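# Transfer the cap to the other marker and snap it

## Task

Take the cap over to the second marker and press it on until it snaps in place; at the end both markers have to be standing upright in the block.

## Robot and tools

Robot: two arms, left_arm and right_arm, on bases at about y=+0.39 m (left) and y=-0.39 m (right). Each arm ends in a five-digit hand with 16 motors: a right hand on right_arm and a mirrored left hand on left_arm. Cameras: cam_high, cam_low, cam_left_wrist, cam_right_wrist (each 504x504).

Scene frame: origin at table-top height, midway between the bases; +x out over the table, +z up, +y toward left_arm. Names are not image sides. Positions are in metres; printed poses can be off by a few cm.

Hand point axes (right hand): +z runs along straight fingers toward the tips, +y points out of the palm face, +x runs across the palm away from the thumb. On the left hand +x points toward the thumb. A rigid mast sticks out at the wrist on the palm side and can strike objects.

The row (used by execute_actions and move): one flat list of 48 numbers in [-1, 1] covering both arms, even if one is idle. Order: left_arm dx, dy, dz, rx, ry, rz; then 16 left-hand motor numbers; left current_limit, speed; then the same 24 for right_arm. Motor order per hand: index_abd, index_mcp, index_pip, index_dip, middle_abd, middle_mcp, middle_pip, middle_dip, ring_abd, ring_mcp, ring_pip, ring_dip, thumb_cmc, thumb_axl, thumb_mcp, thumb_ipl. The same order applies in hand_goal, hand_measured, hand_current_ma and hand_state.

Pose numbers are offsets, not poses. They are measured along scene-frame axes from the arm's current Hand target (its last commanded pose). The scale is 1.0 = 0.6 m for dx, dy, dz and 1.0 = 180 degrees for rx, ry, rz, which form one rotation vector turning about the Hand target position. All six at 0 re-requests the Hand target. Each new call counts from the updated target, so repeating an offset moves the arm again. Orientation is clipped per step to within 32 degrees of the measured one.

Hand numbers are absolute goal angles, scaled linearly between each hinge's stops. Toward -1 they bend or close the digit. Straight values: _abd 0.00, _mcp 0.75, _pip 0.58, _dip 0.70, thumb_cmc 0.71, thumb_axl 0.68, thumb_mcp 0.23, thumb_ipl 0.17. A 0 is a real goal. To keep a hand unchanged, copy back its hand_goal, hand_current_limit and hand_speed.

current_limit maps -1..+1 to 0..550 mA (at least 11 mA); very low values may not lift a finger. speed maps to (speed+1)/2 of 8.5 rad/s. The start values are 0.4 and -0.6, and settings persist until changed. Grip force grows with how far the goal lies past the object surface. A motor at 495 mA or more for 5 s shuts down (overload) for 10 s, so avoid long hard squeezes.

execute_actions: actions is a list of actions. Each action is up to 15 rows, one per 1/30 s step; a short table repeats its last row. Every row is an offset from the start-of-action target, not from the previous row. cameras: a list of names, ["all"], or [] for none. If cameras is omitted, images come back only with an empty actions list.

move: target is one row or up to 15 rows. Every row is an offset from the same Hand targets, not chained. The hand point follows a straight path; all paths finish together within a 10 s cap. Options:
- speed: m/s, 0.002 to 3.6, default 0.25; turning is limited to twice that in rad/s.
- blend: corner rounding in m; 0 stops at each target.
- stop_force: 3 to 120 N, both arms; the path ends when the wrist senses that much push against the motion.
- zero: re-zero before the move; default true.
- blocking: false returns early, and is not allowed with stop_force.

With stop_force, give every row identical hand numbers. Leave stop_force out when backing away from a contact. Do not rely on it while the hand rotates or for light loose objects. The result adds a move: line, such as done, off_target, moving, held or fault, plus limits (paced = pose clipped, held = steps withheld). The paths do not avoid obstacles. Steer around an arm's own base rather than close past it.

Other tools:
- wait(seconds 0-10): holds the last commands.
- stop: brakes the running move.
- zoom_image(camera, region [x0,y0,x1,y1] in pixels, at most 504 each way): zooms a newest image.
- zero_wrist_force(arm): tares that wrist sensor.
- finished_scene: ends the scene for good.

Results per arm:
- end_effector_position and end_effector_quat_wxyz, in the scene frame.
- velocities; a line reading "within noise" means at rest.
- Hand target: the base for the next offsets.
- joint positions and torques.
- Wrist force and Wrist torque in the hand's own axes, plus a peak line.
- hand_goal, hand_measured, hand_current_ma (positive pushes toward -1), and hand_state: moving, goal, blocked or overload.
The hand may rest short of its target; resend the missing distance as an offset. MOTOR HOT warns of heating; at 85 °C the arm is braked for 30-60 s.

Avoid the following:
- Contact forces around 150 N or joint overloads: the arm halts for 10 s and loses hand commands sent meanwhile.
- Any arm-to-arm contact, including one hand gripping the other's fingers: it can fail the scene.
- Fast moves into contact, or targets set deep past a firm surface.
- Dropping or flinging parts, releasing parts still in motion, and letting anything leave the table.
- Knocking the markers over or out of the block.

Before calling finished_scene, confirm that the cap is seated and both markers stand in the block without the robot's help.

Each tool is called after "Request:" as name(argument=value, ...), one argument or row to a line, values as JSON.

## Session

Request:
execute_actions(
  actions=[],
)

Scene clock: 0.00 s.
left_arm: end_effector_position=(+0.3985, +0.3042, +0.2209) hand_goal=(+0.000, +0.754, +0.576, +0.696, +0.000, +0.754, +0.576, +0.696, +0.000, +0.754, +0.576, +0.696, +0.714, +0.678, +0.226, +0.168) hand_measured=(+0.000, +0.754, +0.576, +0.696, +0.000, +0.754, +0.576, +0.696, +0.000, +0.754, +0.576, +0.696, +0.714, +0.678, +0.226, +0.168) hand_current_ma=(+0, +0, +0, +0, +0, +0, +0, +0, +0, +0, +0, +0, +0, +0, +0, +0) hand_state=(goal, goal, goal, goal, goal, goal, goal, goal, goal, goal, goal, goal, goal, goal, goal, goal) hand_current_limit=0.40 hand_speed=-0.60 end_effector_quat_wxyz=(-0.042, +0.772, +0.633, -0.033) | right_arm: end_effector_position=(+0.1158, -0.1986, +0.2951) hand_goal=(+0.000, +0.754, +0.576, +0.696, +0.000, +0.754, +0.576, +0.696, +0.000, +0.754, +0.576, +0.696, +0.714, +0.678, +0.226, +0.168) hand_measured=(+0.000, +0.754, +0.576, +0.696, +0.000, +0.754, +0.576, +0.696, +0.000, +0.754, +0.576, +0.696, +0.714, +0.678, +0.226, +0.168) hand_current_ma=(+0, +0, +0, +0, +0, +0, +0, +0, +0, +0, +0, +0, +0, +0, +0, +0) hand_state=(goal, goal, goal, goal, goal, goal, goal, goal, goal, goal, goal, goal, goal, goal, goal, goal) hand_current_limit=0.40 hand_speed=-0.60 end_effector_quat_wxyz=(-0.004, -0.623, +0.781, -0.050)
Joint positions: left_arm=[3.275 -1.159 -2.198 -1.456 1.606 0.309] | right_arm=[0.19 -2.214 2.151 -1.552 -1.661 3.515]
Joint velocities: within noise
Joint torques (N m): no reading
Wrist force (N): no reading
Wrist torque (N m): no reading
Wrist force, peak (N): no reading
Hand target: left_arm +0.3985, +0.3042, +0.2209; -0.042, +0.772, +0.633, -0.033 | right_arm +0.1158, -0.1986, +0.2951; -0.004, -0.623, +0.781, -0.050

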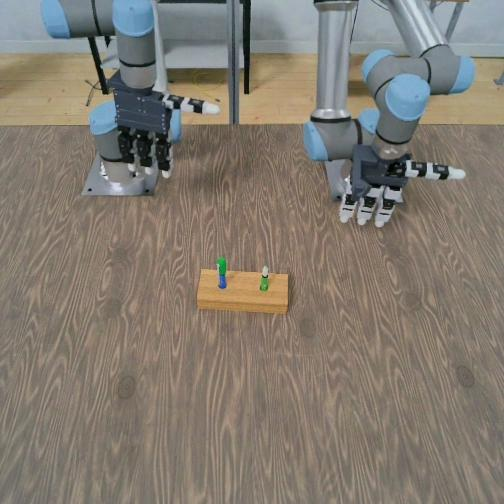

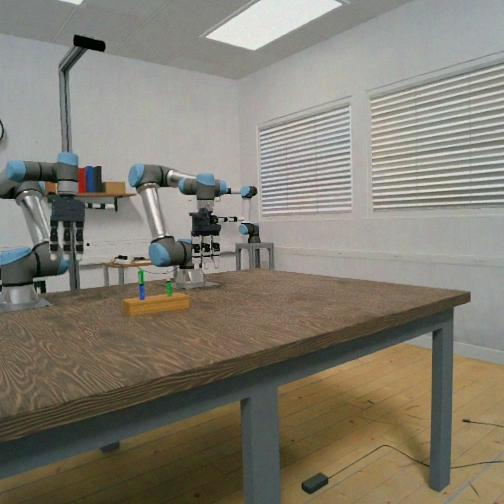

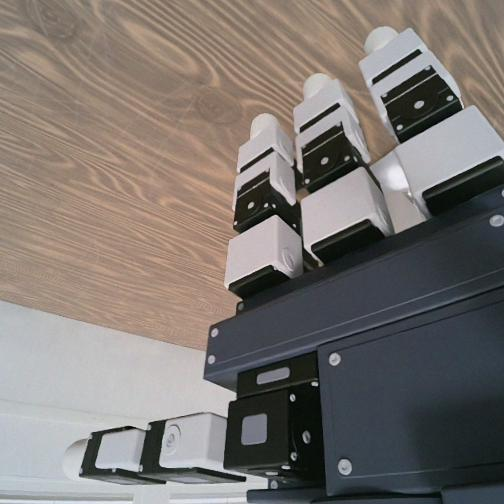

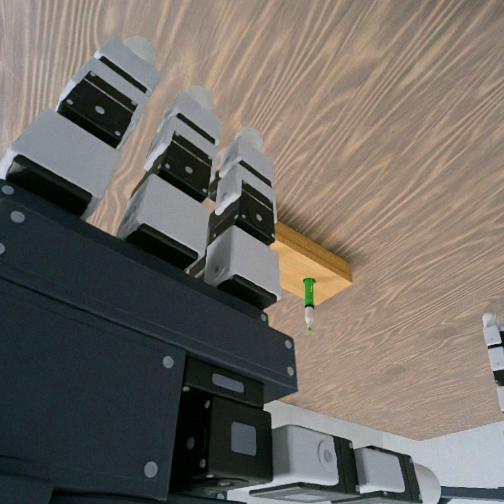

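Request:
zoom_image(
  camera="cam_high",
  region=[180, 240, 310, 330],
)

Request:
zoom_image(
  camera="cam_low",
  region=[110, 255, 210, 325],
)

Request:
zoom_image(
  camera="cam_right_wrist",
  region=[230, 200, 400, 370],
)

Scaled by 3.877.

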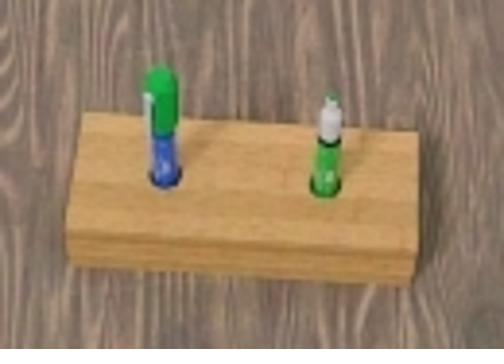

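Scaled by 5.040.

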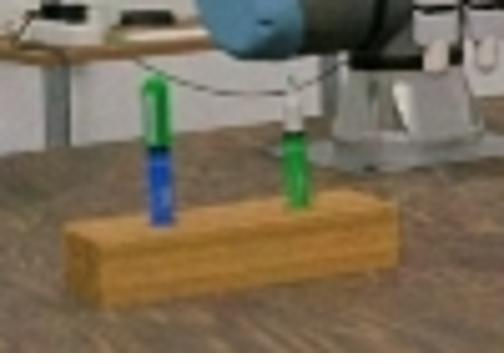

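Scaled by 2.965.

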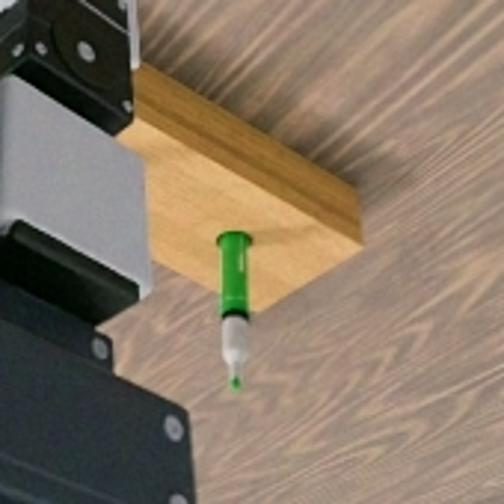

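Request:
move(
  target=[0,0,0,0,0,0, 0,0.754,0.576,0.696,0,0.754,0.576,0.696,0,0.754,0.576,0.696,0.714,0.678,0.226,0.168,0.4,-0.6, 0.4733,0.2643,0.06,0.0242,0.0205,0.0707, 0,0.754,0.576,0.696,0,0.754,0.576,0.696,0,0.754,0.576,0.696,0.714,0.678,0.226,0.168,0.4,-0.6],
  speed=0.25,
  cameras=["all"],
)

Scene clock: 21.57 s.
left_arm: end_effector_position=(+0.3985, +0.3042, +0.2209) hand_goal=(+0.000, +0.754, +0.576, +0.696, +0.000, +0.754, +0.576, +0.696, +0.000, +0.754, +0.576, +0.696, +0.714, +0.678, +0.226, +0.168) hand_measured=(+0.000, +0.754, +0.576, +0.696, +0.000, +0.754, +0.576, +0.696, +0.000, +0.754, +0.576, +0.696, +0.714, +0.678, +0.224, +0.168) hand_current_ma=(+0, -2, +2, +0, +0, -2, +2, +0, +0, -2, +2, +0, +1, -2, -9, -1) hand_state=(goal, goal, goal, goal, goal, goal, goal, goal, goal, goal, goal, goal, goal, goal, goal, goal) hand_current_limit=0.40 hand_speed=-0.60 end_effector_quat_wxyz=(-0.042, +0.772, +0.633, -0.033) | right_arm: end_effector_position=(+0.3997, -0.0400, +0.3311) hand_goal=(+0.000, +0.754, +0.576, +0.696, +0.000, +0.754, +0.576, +0.696, +0.000, +0.754, +0.576, +0.696, +0.714, +0.678, +0.226, +0.168) hand_measured=(+0.000, +0.754, +0.576, +0.696, +0.000, +0.754, +0.576, +0.696, +0.000, +0.754, +0.576, +0.696, +0.714, +0.678, +0.224, +0.168) hand_current_ma=(+0, -3, +2, +0, +0, -3, +2, +0, +0, -3, +2, +0, +1, -2, -11, -1) hand_state=(goal, goal, goal, goal, goal, goal, goal, goal, goal, goal, goal, goal, goal, goal, goal, goal) hand_current_limit=0.40 hand_speed=-0.60 end_effector_quat_wxyz=(+0.000, +0.707, -0.708, +0.000)
Joint positions: left_arm=[3.275 -1.159 -2.198 -1.456 1.606 0.309] | right_arm=[0.379 -1.322 1.357 -1.606 -1.571 3.484]
Joint torques (N m): left_arm=[0.07 5.26 24.16 2.27 0.03 -0.21] | right_arm=[11.58 -21.78 -32.37 0.01 2.63 -1.59]
Wrist force (N): left_arm=[-0.1 0.2 0.1] | right_arm=[-0.4 0.0 0.3]
Wrist torque (N m): left_arm=[0.02 0.01 -0.01] | right_arm=[0.11 0.04 0.00]
Wrist force, peak (N): left_arm=[-0.1 0.3 0.5] | right_arm=[1.0 1.8 0.2]
Hand target: left_arm +0.3985, +0.3042, +0.2209; -0.042, +0.772, +0.633, -0.033 | right_arm +0.3998, -0.0400, +0.3311; +0.000, +0.707, -0.708, +0.000
Off the commanded pose: left_arm 0.000 m, 0 deg | right_arm 0.000 m, 0 deg.
move: done

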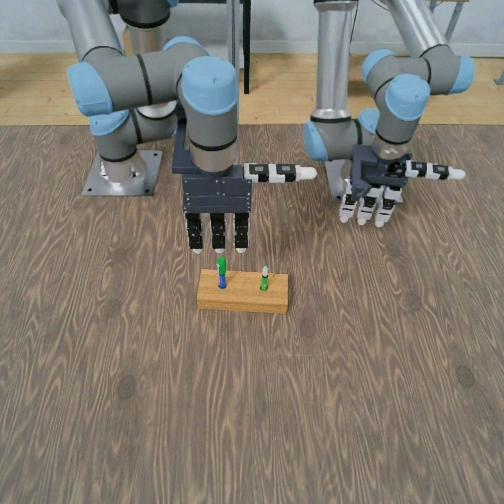

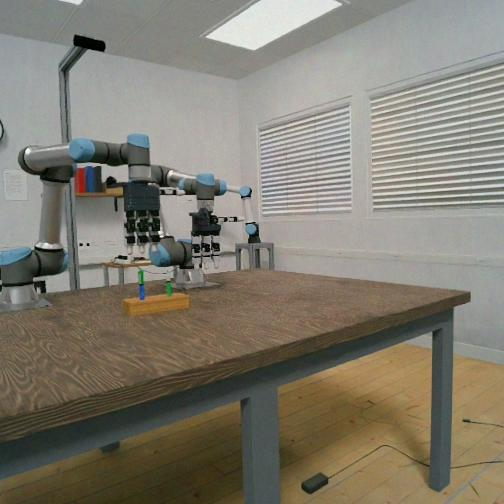

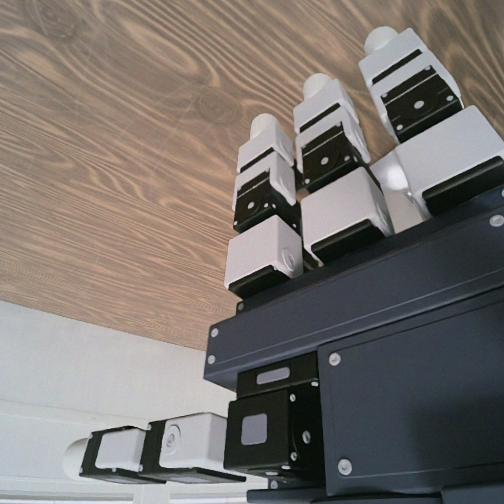

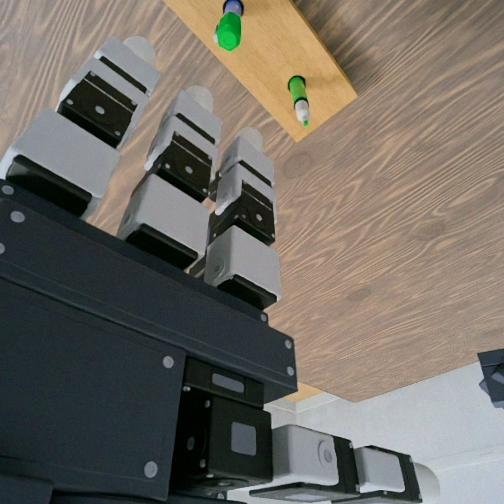

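Request:
zoom_image(
  camera="cam_right_wrist",
  region=[110, 0, 380, 270],
)

Request:
zoom_image(
  camera="cam_high",
  region=[180, 200, 300, 320],
)

Request:
zoom_image(
  camera="cam_low",
  region=[90, 170, 240, 320],
)

Scaled by 1.867.

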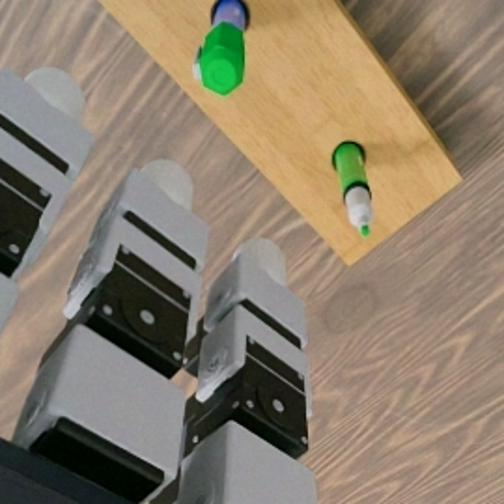

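Scaled by 4.200.

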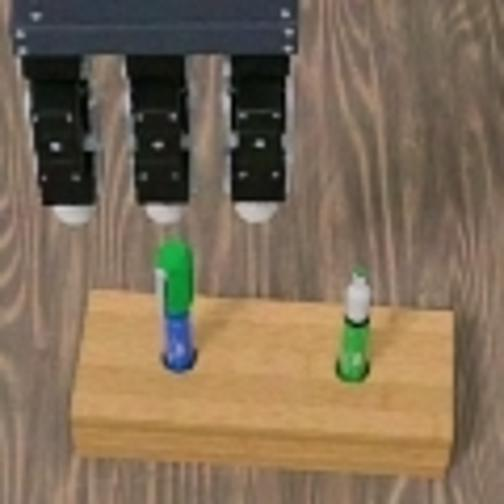

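Scaled by 3.360.

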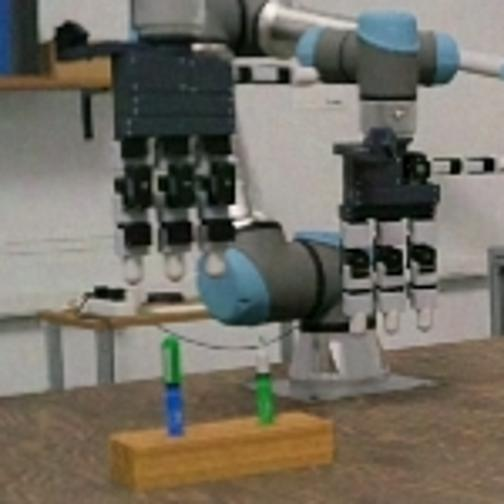

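Request:
move(
  target=[0,0,0,0,0,0, 0,0.754,0.576,0.696,0,0.754,0.576,0.696,0,0.754,0.576,0.696,0.714,0.678,0.226,0.168,0.4,-0.6, -0.0163,-0.025,-0.0685,0,0,0, 0.1,0.754,0.576,0.696,-0.1,0.754,0.576,0.696,-0.1,0.754,0.576,0.696,0.714,0.678,0.226,0.168,0.4,-0.6],
  speed=0.15,
  cameras=["cam_high","cam_low","cam_right_wrist"],
)

Request:
zoom_image(
  camera="cam_right_wrist",
  region=[110, 0, 380, 270],
)

Request:
zoom_image(
  camera="cam_high",
  region=[180, 200, 300, 320],
)

Request:
zoom_image(
  camera="cam_low",
  region=[90, 200, 210, 320],
)

Scene clock: 31.57 s.
left_arm: end_effector_position=(+0.3985, +0.3042, +0.2209) hand_goal=(+0.000, +0.754, +0.576, +0.696, +0.000, +0.754, +0.576, +0.696, +0.000, +0.754, +0.576, +0.696, +0.714, +0.678, +0.226, +0.168) hand_measured=(+0.000, +0.754, +0.576, +0.696, +0.000, +0.754, +0.576, +0.696, +0.000, +0.754, +0.576, +0.696, +0.714, +0.678, +0.224, +0.168) hand_current_ma=(+0, -2, +2, +0, +0, -2, +2, +0, +0, -2, +2, +0, +1, -2, -9, -1) hand_state=(goal, goal, goal, goal, goal, goal, goal, goal, goal, goal, goal, goal, goal, goal, goal, goal) hand_current_limit=0.40 hand_speed=-0.60 end_effector_quat_wxyz=(-0.042, +0.772, +0.633, -0.033) | right_arm: end_effector_position=(+0.3900, -0.0550, +0.2901) hand_goal=(+0.100, +0.754, +0.576, +0.696, -0.100, +0.754, +0.576, +0.696, -0.100, +0.754, +0.576, +0.696, +0.714, +0.678, +0.226, +0.168) hand_measured=(+0.096, +0.754, +0.576, +0.696, -0.096, +0.754, +0.576, +0.696, -0.096, +0.754, +0.576, +0.696, +0.714, +0.678, +0.224, +0.168) hand_current_ma=(-11, -3, +2, +0, +12, -3, +2, +0, +11, -3, +2, +0, +1, -2, -11, -1) hand_state=(goal, goal, goal, goal, goal, goal, goal, goal, goal, goal, goal, goal, goal, goal, goal, goal) hand_current_limit=0.40 hand_speed=-0.60 end_effector_quat_wxyz=(+0.000, +0.707, -0.708, +0.000)
Joint positions: left_arm=[3.275 -1.159 -2.198 -1.456 1.606 0.309] | right_arm=[0.36 -1.352 1.5 -1.719 -1.571 3.465]
Joint torques (N m): left_arm=[0.69 5 24.16 2.35 0.15 -0.06] | right_arm=[-9.84 -40.21 -12.08 -5.4 2.69 -1.43]
Wrist force (N): left_arm=[-0.1 0.2 0.1] | right_arm=[0.1 0.2 0.4]
Wrist torque (N m): left_arm=[0.02 0.02 -0.01] | right_arm=[0.09 -0.01 0.04]
Wrist force, peak (N): left_arm=[0.1 0.2 0.5] | right_arm=[-0.1 1.0 0.7]
Hand target: left_arm +0.3985, +0.3042, +0.2209; -0.042, +0.772, +0.633, -0.033 | right_arm +0.3900, -0.0550, +0.2900; +0.000, +0.707, -0.708, +0.000
Off the commanded pose: left_arm 0.000 m, 0 deg | right_arm 0.000 m, 0 deg.
move: done
Images, in order (width x height): cam_high 504x504, cam_low 504x504, cam_right_wrist 504x504.

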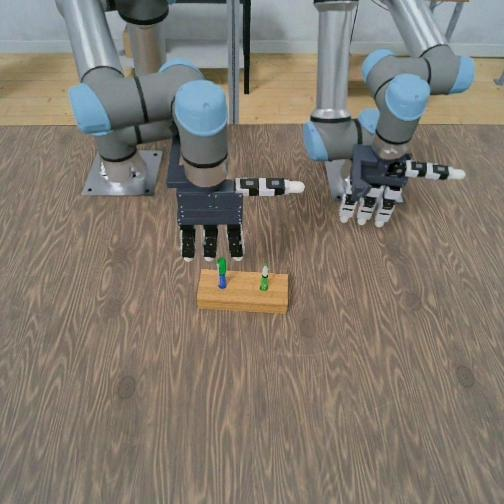

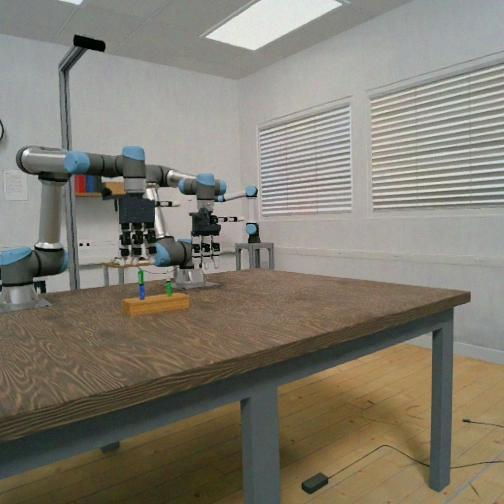

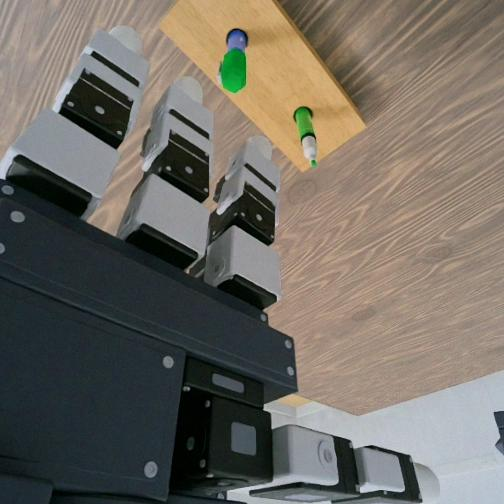

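Scaled by 1.867.

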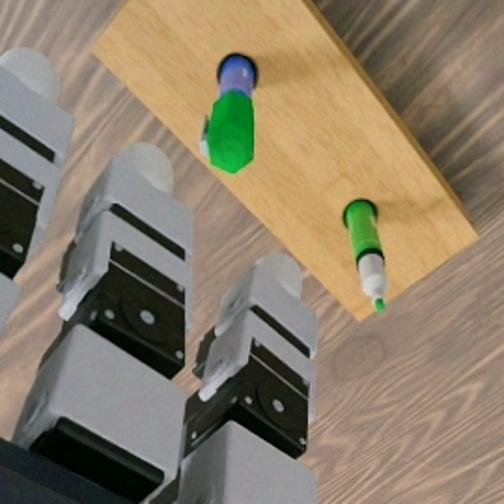

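Scaled by 4.200.

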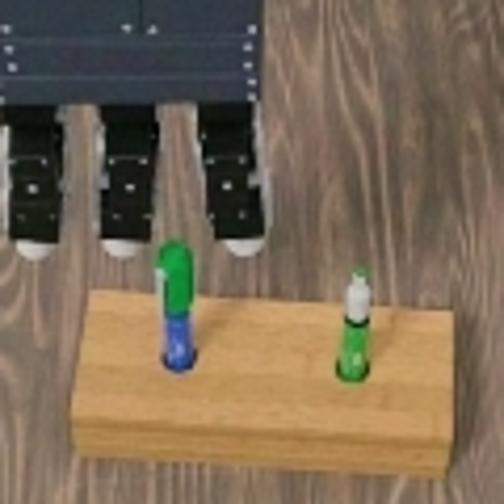

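Scaled by 4.200.

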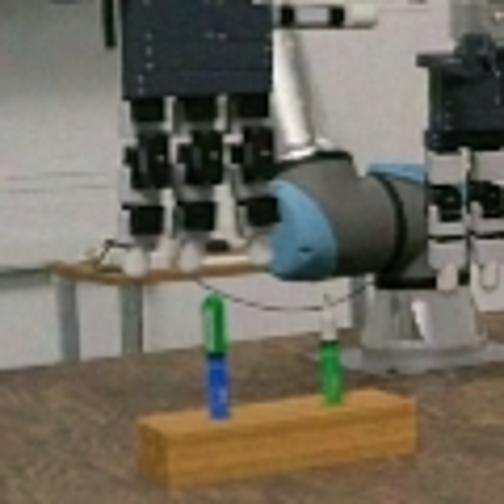

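Request:
move(
  target=[
    [0,0,0,0,0,0, 0,0.754,0.576,0.696,0,0.754,0.576,0.696,0,0.754,0.576,0.696,0.714,0.678,0.226,0.168,0.4,-0.6, -0.0217,-0.01,0,0,0,0, 0.1,0.754,0.576,0.696,-0.1,0.754,0.576,0.696,-0.1,0.754,0.576,0.696,0.714,0.678,0.226,0.168,0.4,-0.6],
    [0,0,0,0,0,0, 0,0.754,0.576,0.696,0,0.754,0.576,0.696,0,0.754,0.576,0.696,0.714,0.678,0.226,0.168,0.4,-0.6, -0.0217,-0.01,-0.0583,0,0,0, 0.1,0.754,0.576,0.696,-0.1,0.754,0.576,0.696,-0.1,0.754,0.576,0.696,0.714,0.678,0.226,0.168,0.4,-0.6],
  ],
  speed=0.1,
  cameras=["cam_high","cam_low","cam_right_wrist"],
)

Request:
zoom_image(
  camera="cam_right_wrist",
  region=[110, 0, 380, 270],
)

Request:
zoom_image(
  camera="cam_high",
  region=[180, 220, 280, 320],
)

Request:
zoom_image(
  camera="cam_low",
  region=[100, 220, 200, 320],
)

Scene clock: 45.03 s.
left_arm: end_effector_position=(+0.3985, +0.3042, +0.2209) hand_goal=(+0.000, +0.754, +0.576, +0.696, +0.000, +0.754, +0.576, +0.696, +0.000, +0.754, +0.576, +0.696, +0.714, +0.678, +0.226, +0.168) hand_measured=(+0.000, +0.754, +0.576, +0.696, +0.000, +0.754, +0.576, +0.696, +0.000, +0.754, +0.576, +0.696, +0.714, +0.678, +0.224, +0.168) hand_current_ma=(+0, -2, +2, +0, +0, -2, +2, +0, +0, -2, +2, +0, +1, -2, -9, -1) hand_state=(goal, goal, goal, goal, goal, goal, goal, goal, goal, goal, goal, goal, goal, goal, goal, goal) hand_current_limit=0.40 hand_speed=-0.60 end_effector_quat_wxyz=(-0.042, +0.772, +0.633, -0.033) | right_arm: end_effector_position=(+0.3770, -0.0610, +0.2551) hand_goal=(+0.100, +0.754, +0.576, +0.696, -0.100, +0.754, +0.576, +0.696, -0.100, +0.754, +0.576, +0.696, +0.714, +0.678, +0.226, +0.168) hand_measured=(+0.096, +0.754, +0.576, +0.696, -0.096, +0.754, +0.576, +0.696, -0.096, +0.754, +0.576, +0.696, +0.714, +0.678, +0.224, +0.168) hand_current_ma=(-11, -3, +2, +0, +12, -3, +2, +0, +11, -3, +2, +0, +1, -2, -11, -1) hand_state=(goal, goal, goal, goal, goal, goal, goal, goal, goal, goal, goal, goal, goal, goal, goal, goal) hand_current_limit=0.40 hand_speed=-0.60 end_effector_quat_wxyz=(+0.000, +0.707, -0.707, +0.000)
Joint positions: left_arm=[3.275 -1.159 -2.198 -1.456 1.606 0.309] | right_arm=[0.358 -1.37 1.613 -1.814 -1.571 3.462]
Joint torques (N m): left_arm=[1 4.93 23.53 2.39 0 -0.32] | right_arm=[-9.47 -20.31 -10.84 -5.77 -1.98 -0.35]
Wrist force (N): left_arm=[-0.1 0.0 0.2] | right_arm=[0.3 0.9 0.1]
Wrist torque (N m): left_arm=[-0.01 0.02 -0.01] | right_arm=[0.19 -0.04 0.08]
Wrist force, peak (N): left_arm=[0.0 0.4 0.4] | right_arm=[0.4 0.5 1.0]
Hand target: left_arm +0.3985, +0.3042, +0.2209; -0.042, +0.772, +0.633, -0.033 | right_arm +0.3770, -0.0610, +0.2550; +0.000, +0.707, -0.708, +0.000
Off the commanded pose: left_arm 0.000 m, 0 deg | right_arm 0.000 m, 0 deg.
move: done
Images, in order (width x height): cam_high 504x504, cam_low 504x504, cam_right_wrist 504x504.

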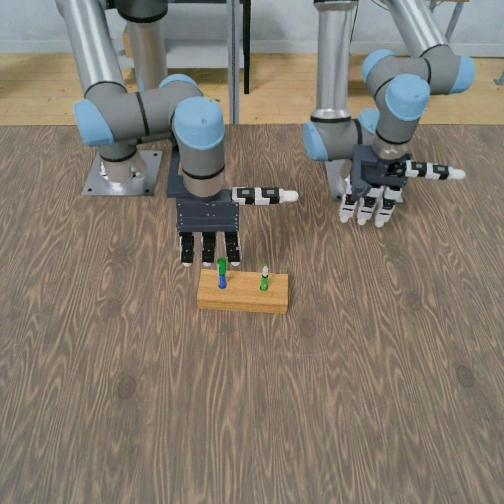

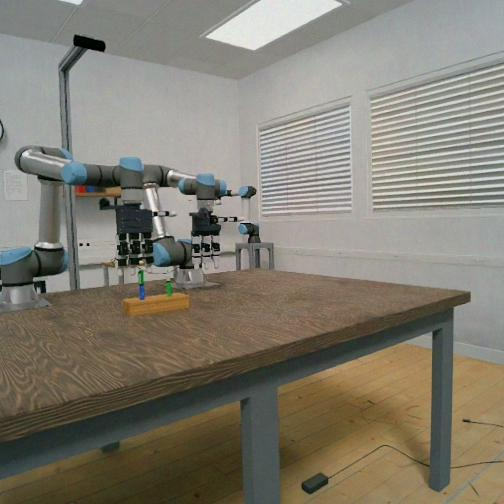

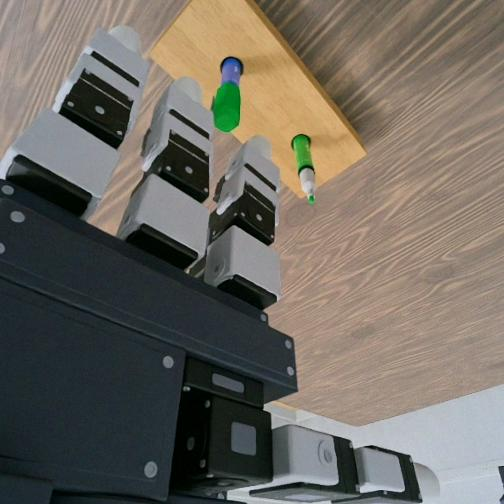

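Scaled by 1.867.

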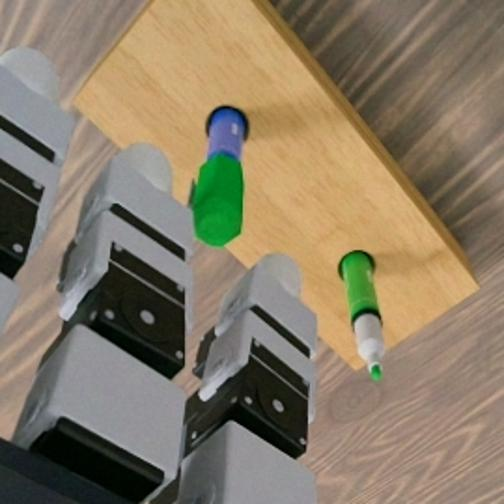

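Scaled by 5.040.

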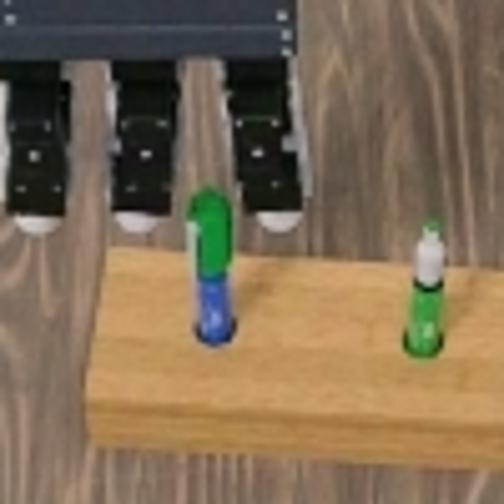

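Scaled by 5.040.

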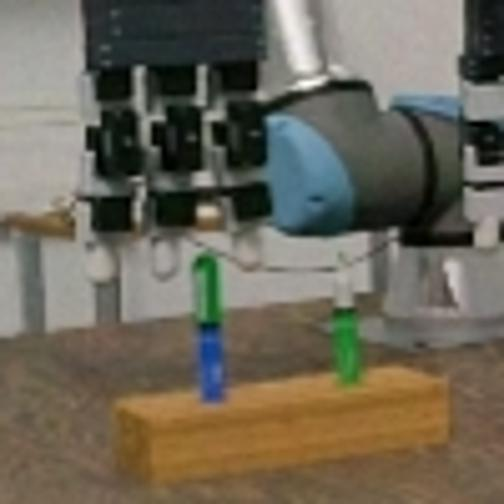

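Request:
move(
  target=[0,0,0,0,0,0, 0,0.754,0.576,0.696,0,0.754,0.576,0.696,0,0.754,0.576,0.696,0.714,0.678,0.226,0.168,0.4,-0.6, 0,0,-0.0317,0,0,0, 0.1,0.754,0.576,0.696,-0.1,0.754,0.576,0.696,-0.1,0.754,0.576,0.696,0.714,0.678,0.226,0.168,0.4,-0.6],
  speed=0.06,
  stop_force=5,
  cameras=["cam_high","cam_low","cam_right_wrist"],
)

Request:
zoom_image(
  camera="cam_right_wrist",
  region=[110, 0, 380, 270],
)

Request:
zoom_image(
  camera="cam_high",
  region=[180, 220, 280, 320],
)

Scene clock: 47.57 s.
left_arm: end_effector_position=(+0.3985, +0.3042, +0.2209) hand_goal=(+0.000, +0.754, +0.576, +0.696, +0.000, +0.754, +0.576, +0.696, +0.000, +0.754, +0.576, +0.696, +0.714, +0.678, +0.226, +0.168) hand_measured=(+0.000, +0.754, +0.576, +0.696, +0.000, +0.754, +0.576, +0.696, +0.000, +0.754, +0.576, +0.696, +0.714, +0.678, +0.224, +0.168) hand_current_ma=(+0, -2, +2, +0, +0, -2, +2, +0, +0, -2, +2, +0, +1, -2, -9, -1) hand_state=(goal, goal, goal, goal, goal, goal, goal, goal, goal, goal, goal, goal, goal, goal, goal, goal) hand_current_limit=0.40 hand_speed=-0.60 end_effector_quat_wxyz=(-0.042, +0.772, +0.633, -0.033) | right_arm: end_effector_position=(+0.3770, -0.0610, +0.2360) hand_goal=(+0.100, +0.754, +0.576, +0.696, -0.100, +0.754, +0.576, +0.696, -0.100, +0.754, +0.576, +0.696, +0.714, +0.678, +0.226, +0.168) hand_measured=(+0.096, +0.754, +0.576, +0.696, -0.096, +0.754, +0.576, +0.696, -0.096, +0.754, +0.576, +0.696, +0.714, +0.678, +0.224, +0.168) hand_current_ma=(-11, -3, +2, +0, +12, -3, +2, +0, +11, -3, +2, +0, +1, -2, -11, -1) hand_state=(goal, goal, goal, goal, goal, goal, goal, goal, goal, goal, goal, goal, goal, goal, goal, goal) hand_current_limit=0.40 hand_speed=-0.60 end_effector_quat_wxyz=(+0.000, +0.707, -0.708, +0.000)
Joint positions: left_arm=[3.275 -1.159 -2.198 -1.456 1.606 0.309] | right_arm=[0.358 -1.358 1.649 -1.862 -1.571 3.462]
Joint torques (N m): left_arm=[0.04 5.65 22.92 2.5 -0.22 -0.01] | right_arm=[-9.04 -19.71 -11.55 -5.53 -0.37 0.38]
Wrist force (N): left_arm=[0.1 0.2 0.1] | right_arm=[0.2 0.6 -0.2]
Wrist torque (N m): left_arm=[0.02 0.00 0.00] | right_arm=[0.18 -0.03 0.07]
Wrist force, peak (N): left_arm=[0.5 0.1 0.2] | right_arm=[0.3 1.1 0.3]
Hand target: left_arm +0.3985, +0.3042, +0.2209; -0.042, +0.772, +0.633, -0.033 | right_arm +0.3770, -0.0610, +0.2360; +0.000, +0.707, -0.708, +0.000
Off the commanded pose: left_arm 0.000 m, 0 deg | right_arm 0.000 m, 0 deg.
move: done
Images, in order (width x height): cam_high 504x504, cam_low 504x504, cam_right_wrist 504x504.

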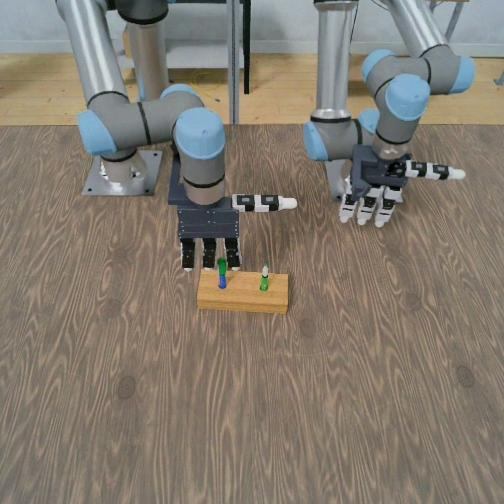

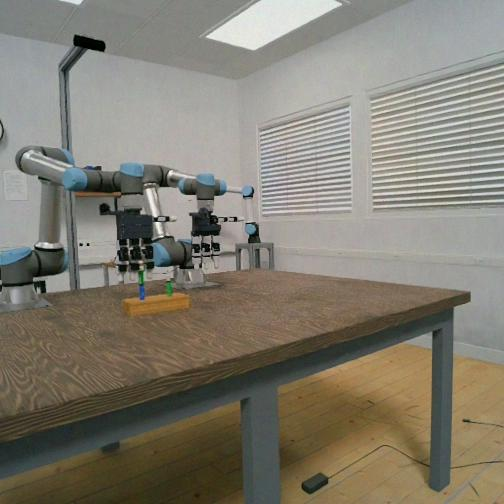

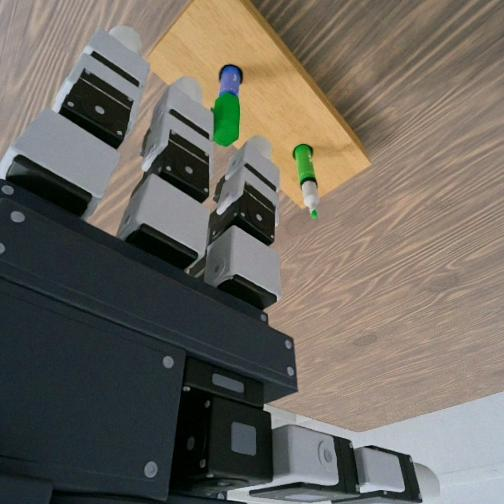

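Scaled by 1.867.

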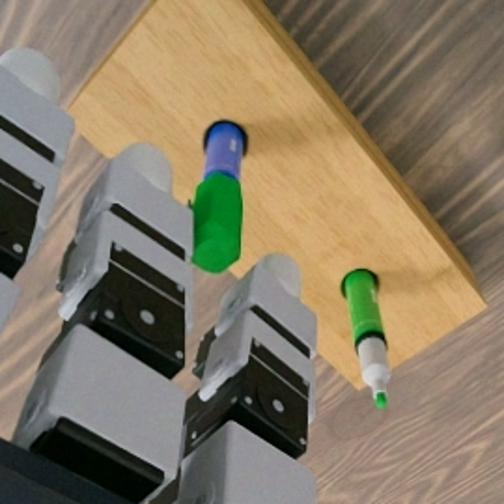

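Scaled by 5.040.

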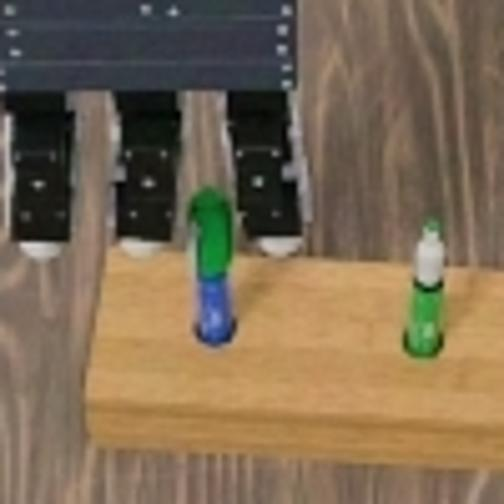

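Request:
move(
  target=[0,0,0,0,0,0, 0,0.754,0.576,0.696,0,0.754,0.576,0.696,0,0.754,0.576,0.696,0.714,0.678,0.226,0.168,0.4,-0.6, 0,0,0,0,0,0, -0.08,0.754,0.576,0.696,0.06,0.754,0.576,0.696,-0.1,0.754,0.576,0.696,0.714,0.678,0.226,0.168,0.0,-0.95],
  speed=0.06,
  cameras=["cam_high","cam_low","cam_right_wrist"],
)

Request:
zoom_image(
  camera="cam_right_wrist",
  region=[110, 0, 380, 270],
)

Request:
zoom_image(
  camera="cam_high",
  region=[180, 220, 280, 320],
)

Request:
zoom_image(
  camera="cam_low",
  region=[100, 220, 200, 320],
)

Scene clock: 49.90 s.
left_arm: end_effector_position=(+0.3985, +0.3042, +0.2209) hand_goal=(+0.000, +0.754, +0.576, +0.696, +0.000, +0.754, +0.576, +0.696, +0.000, +0.754, +0.576, +0.696, +0.714, +0.678, +0.226, +0.168) hand_measured=(+0.000, +0.754, +0.576, +0.696, +0.000, +0.754, +0.576, +0.696, +0.000, +0.754, +0.576, +0.696, +0.714, +0.678, +0.224, +0.168) hand_current_ma=(+0, -2, +2, +0, +0, -2, +2, +0, +0, -2, +2, +0, +1, -2, -9, -1) hand_state=(goal, goal, goal, goal, goal, goal, goal, goal, goal, goal, goal, goal, goal, goal, goal, goal) hand_current_limit=0.40 hand_speed=-0.60 end_effector_quat_wxyz=(-0.042, +0.772, +0.633, -0.033) | right_arm: end_effector_position=(+0.3770, -0.0610, +0.2360) hand_goal=(-0.080, +0.754, +0.576, +0.696, +0.060, +0.754, +0.576, +0.696, -0.100, +0.754, +0.576, +0.696, +0.714, +0.678, +0.226, +0.168) hand_measured=(+0.010, +0.754, +0.576, +0.696, -0.016, +0.754, +0.576, +0.696, -0.096, +0.754, +0.576, +0.696, +0.714, +0.678, +0.224, +0.168) hand_current_ma=(+275, -3, +2, +0, -275, -3, +2, +0, +11, -3, +2, +0, +1, -2, -11, -1) hand_state=(blocked, goal, goal, goal, blocked, goal, goal, goal, goal, goal, goal, goal, goal, goal, goal, goal) hand_current_limit=0.00 hand_speed=-0.95 end_effector_quat_wxyz=(+0.000, +0.707, -0.708, +0.000)
Joint positions: left_arm=[3.275 -1.159 -2.198 -1.456 1.606 0.309] | right_arm=[0.358 -1.358 1.649 -1.862 -1.571 3.462]
Joint torques (N m): left_arm=[0.38 4.4 23.34 2.52 0 -0.1] | right_arm=[-9.48 -19.59 -11.81 -5.37 2.57 0.57]
Wrist force (N): left_arm=[0.1 0.1 0.0] | right_arm=[0.3 0.7 -1.0]
Wrist torque (N m): left_arm=[0.01 -0.01 0.01] | right_arm=[0.26 -0.04 0.09]
Wrist force, peak (N): left_arm=[0.2 0.2 0.5] | right_arm=[-0.2 0.8 -1.0]
Hand target: left_arm +0.3985, +0.3042, +0.2209; -0.042, +0.772, +0.633, -0.033 | right_arm +0.3770, -0.0610, +0.2360; +0.000, +0.707, -0.708, +0.000
Off the commanded pose: left_arm 0.000 m, 0 deg | right_arm 0.000 m, 0 deg.
move: done
Images, in order (width x height): cam_high 504x504, cam_low 504x504, cam_right_wrist 504x504.

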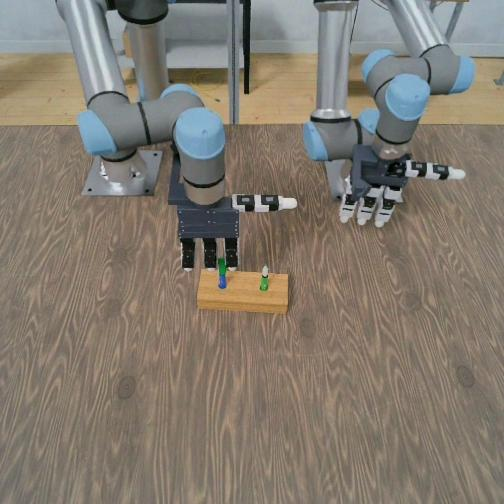

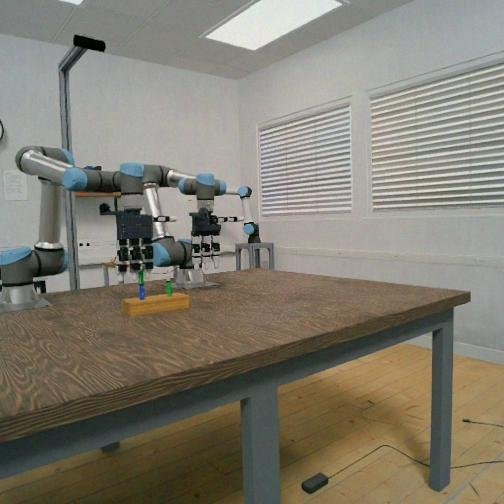

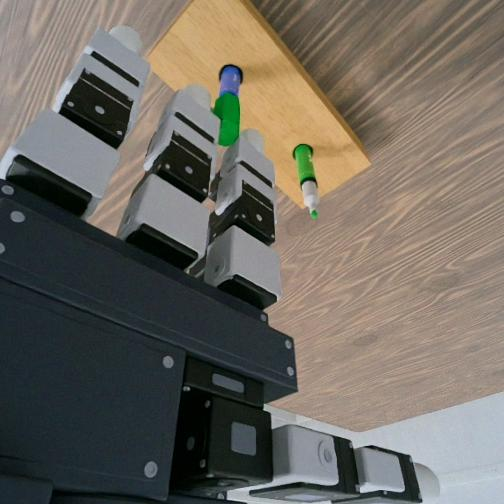

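Scaled by 1.867.

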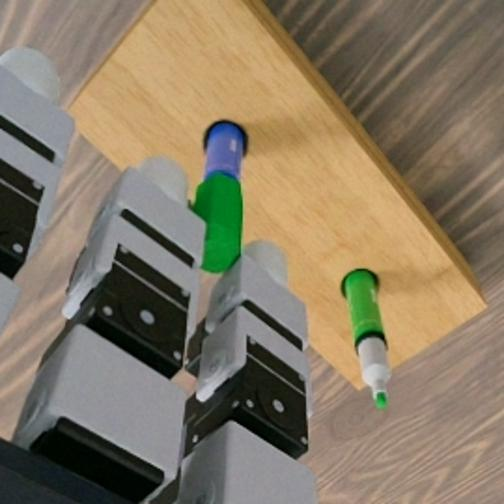

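Scaled by 5.040.

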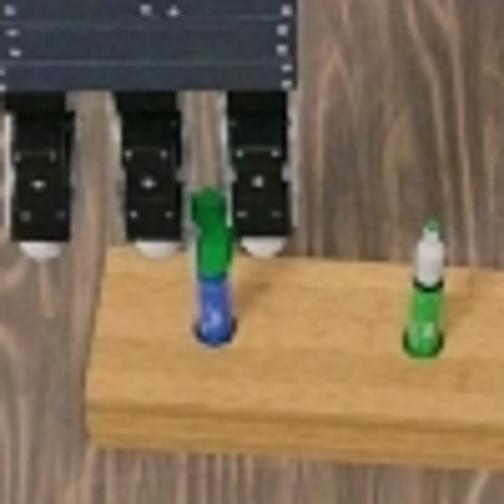

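Scaled by 5.040.

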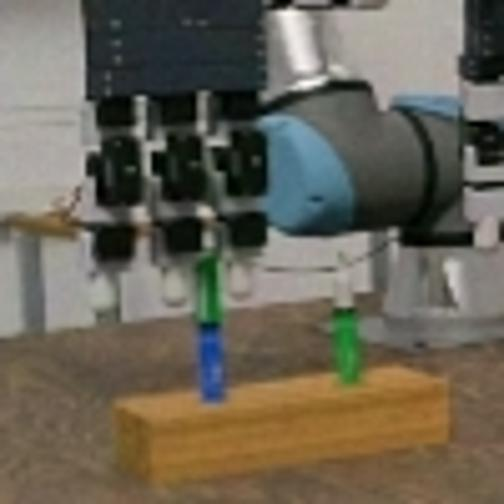

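Request:
zoom_image(
  camera="cam_right_wrist",
  region=[150, 50, 300, 200],
)

Request:
zoom_image(
  camera="cam_high",
  region=[195, 240, 245, 290],
)

Request:
zoom_image(
  camera="cam_low",
  region=[115, 245, 165, 295],
)

Scaled by 3.360.

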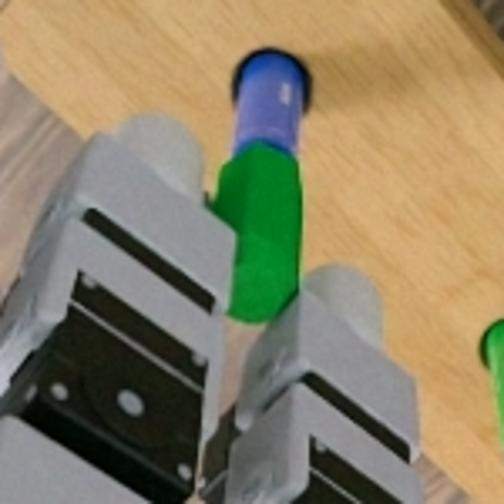

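Scaled by 10.080.

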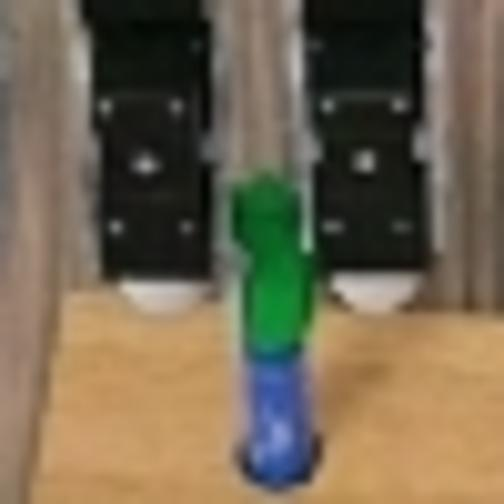

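Scaled by 10.080.

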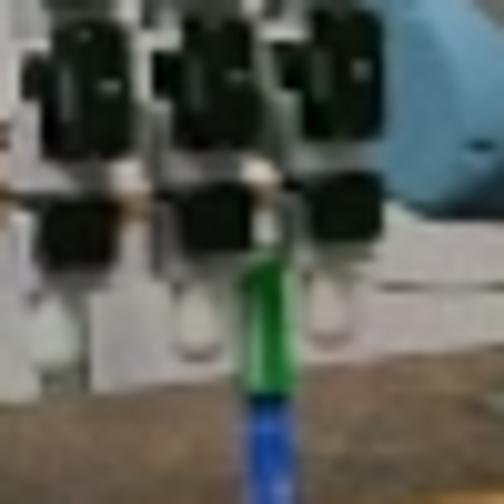

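Request:
move(
  target=[
    [0,0,0,0,0,0, 0,0.754,0.576,0.696,0,0.754,0.576,0.696,0,0.754,0.576,0.696,0.714,0.678,0.226,0.168,0.4,-0.6, 0,0,0,0,0,0, 0.1,0.754,0.576,0.696,-0.1,0.754,0.576,0.696,-0.1,0.754,0.576,0.696,0.714,0.678,0.226,0.168,0.0,-0.9],
    [0,0,0,0,0,0, 0,0.754,0.576,0.696,0,0.754,0.576,0.696,0,0.754,0.576,0.696,0.714,0.678,0.226,0.168,0.4,-0.6, 0,0,0.016,0,0,0, 0.1,0.754,0.576,0.696,-0.1,0.754,0.576,0.696,-0.1,0.754,0.576,0.696,0.714,0.678,0.226,0.168,0.0,-0.9],
    [0,0,0,0,0,0, 0,0.754,0.576,0.696,0,0.754,0.576,0.696,0,0.754,0.576,0.696,0.714,0.678,0.226,0.168,0.4,-0.6, 0,0,0.016,0,0,0, -0.1,0.754,0.576,0.696,0.09,0.754,0.576,0.696,-0.1,0.754,0.576,0.696,0.714,0.678,0.226,0.168,-0.2,-0.95],
  ],
  speed=0.06,
  cameras=["cam_high","cam_low","cam_right_wrist"],
)

Request:
zoom_image(
  camera="cam_right_wrist",
  region=[150, 50, 300, 200],
)

Request:
zoom_image(
  camera="cam_high",
  region=[195, 240, 245, 290],
)

Request:
zoom_image(
  camera="cam_low",
  region=[115, 245, 165, 295],
)

Scene clock: 54.83 s.
left_arm: end_effector_position=(+0.3985, +0.3042, +0.2209) hand_goal=(+0.000, +0.754, +0.576, +0.696, +0.000, +0.754, +0.576, +0.696, +0.000, +0.754, +0.576, +0.696, +0.714, +0.678, +0.226, +0.168) hand_measured=(+0.000, +0.754, +0.576, +0.696, +0.000, +0.754, +0.576, +0.696, +0.000, +0.754, +0.576, +0.696, +0.714, +0.678, +0.224, +0.168) hand_current_ma=(+0, -2, +2, +0, +0, -2, +2, +0, +0, -2, +2, +0, +1, -2, -9, -1) hand_state=(goal, goal, goal, goal, goal, goal, goal, goal, goal, goal, goal, goal, goal, goal, goal, goal) hand_current_limit=0.40 hand_speed=-0.60 end_effector_quat_wxyz=(-0.042, +0.772, +0.633, -0.033) | right_arm: end_effector_position=(+0.3770, -0.0610, +0.2456) hand_goal=(-0.100, +0.754, +0.576, +0.696, +0.090, +0.754, +0.576, +0.696, -0.100, +0.754, +0.576, +0.696, +0.714, +0.678, +0.226, +0.168) hand_measured=(-0.036, +0.752, +0.576, +0.696, +0.034, +0.754, +0.576, +0.696, -0.096, +0.754, +0.576, +0.696, +0.714, +0.678, +0.224, +0.168) hand_current_ma=(+154, -5, +2, +0, -162, -2, +2, +0, +11, -3, +2, +0, +1, -2, -11, -1) hand_state=(moving, goal, goal, goal, moving, goal, goal, goal, goal, goal, goal, goal, goal, goal, goal, goal) hand_current_limit=-0.20 hand_speed=-0.95 end_effector_quat_wxyz=(+0.000, +0.707, -0.708, +0.000)
Joint positions: left_arm=[3.275 -1.159 -2.198 -1.456 1.606 0.309] | right_arm=[0.358 -1.365 1.631 -1.838 -1.571 3.462]
Joint torques (N m): left_arm=[0.52 4.18 23.44 2.34 -0.08 -0.29] | right_arm=[-8.99 -38.72 -32.04 0.03 1.92 0.62]
Wrist force (N): left_arm=[0.2 0.2 0.3] | right_arm=[0.5 0.8 0.4]
Wrist torque (N m): left_arm=[0.00 -0.01 0.00] | right_arm=[0.15 -0.08 0.10]
Wrist force, peak (N): left_arm=[0.0 0.4 0.2] | right_arm=[0.2 0.7 -1.5]
Hand target: left_arm +0.3985, +0.3042, +0.2209; -0.042, +0.772, +0.633, -0.033 | right_arm +0.3770, -0.0610, +0.2456; +0.000, +0.707, -0.708, +0.000
Off the commanded pose: left_arm 0.000 m, 0 deg | right_arm 0.000 m, 0 deg.
move: done
Images, in order (width x height): cam_high 504x504, cam_low 504x504, cam_right_wrist 504x504.

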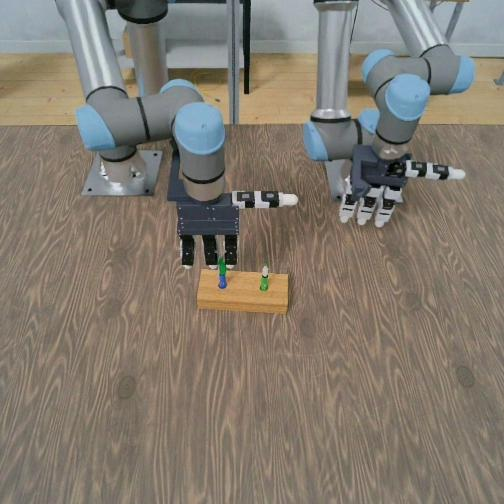

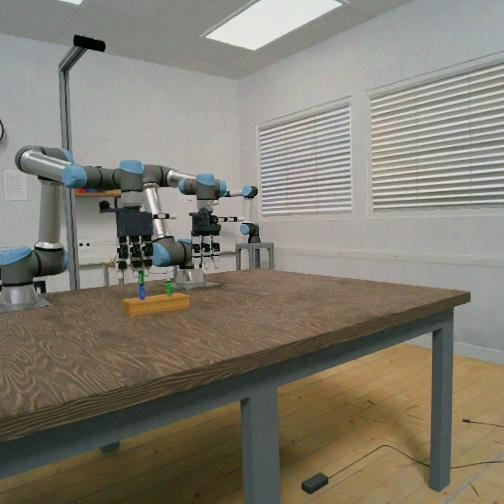

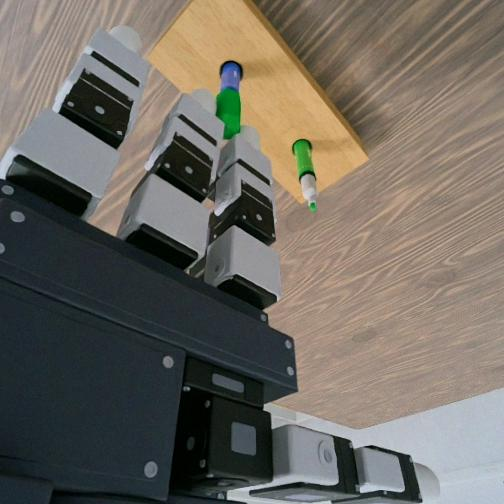

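Scaled by 3.360.

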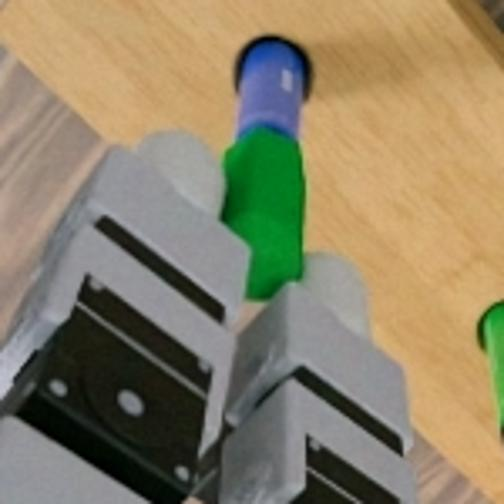

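Scaled by 10.080.

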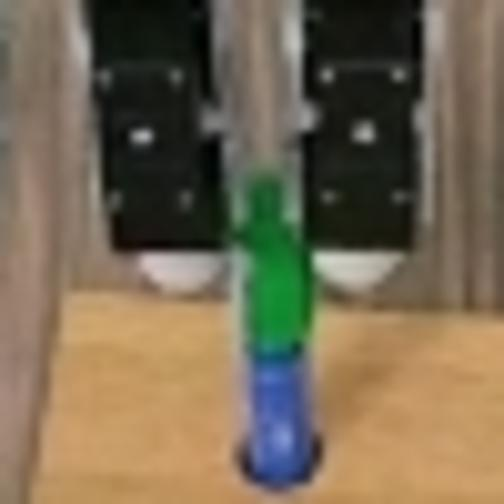

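Scaled by 10.080.

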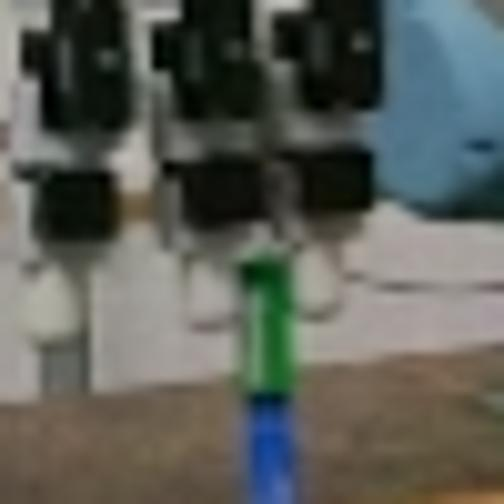

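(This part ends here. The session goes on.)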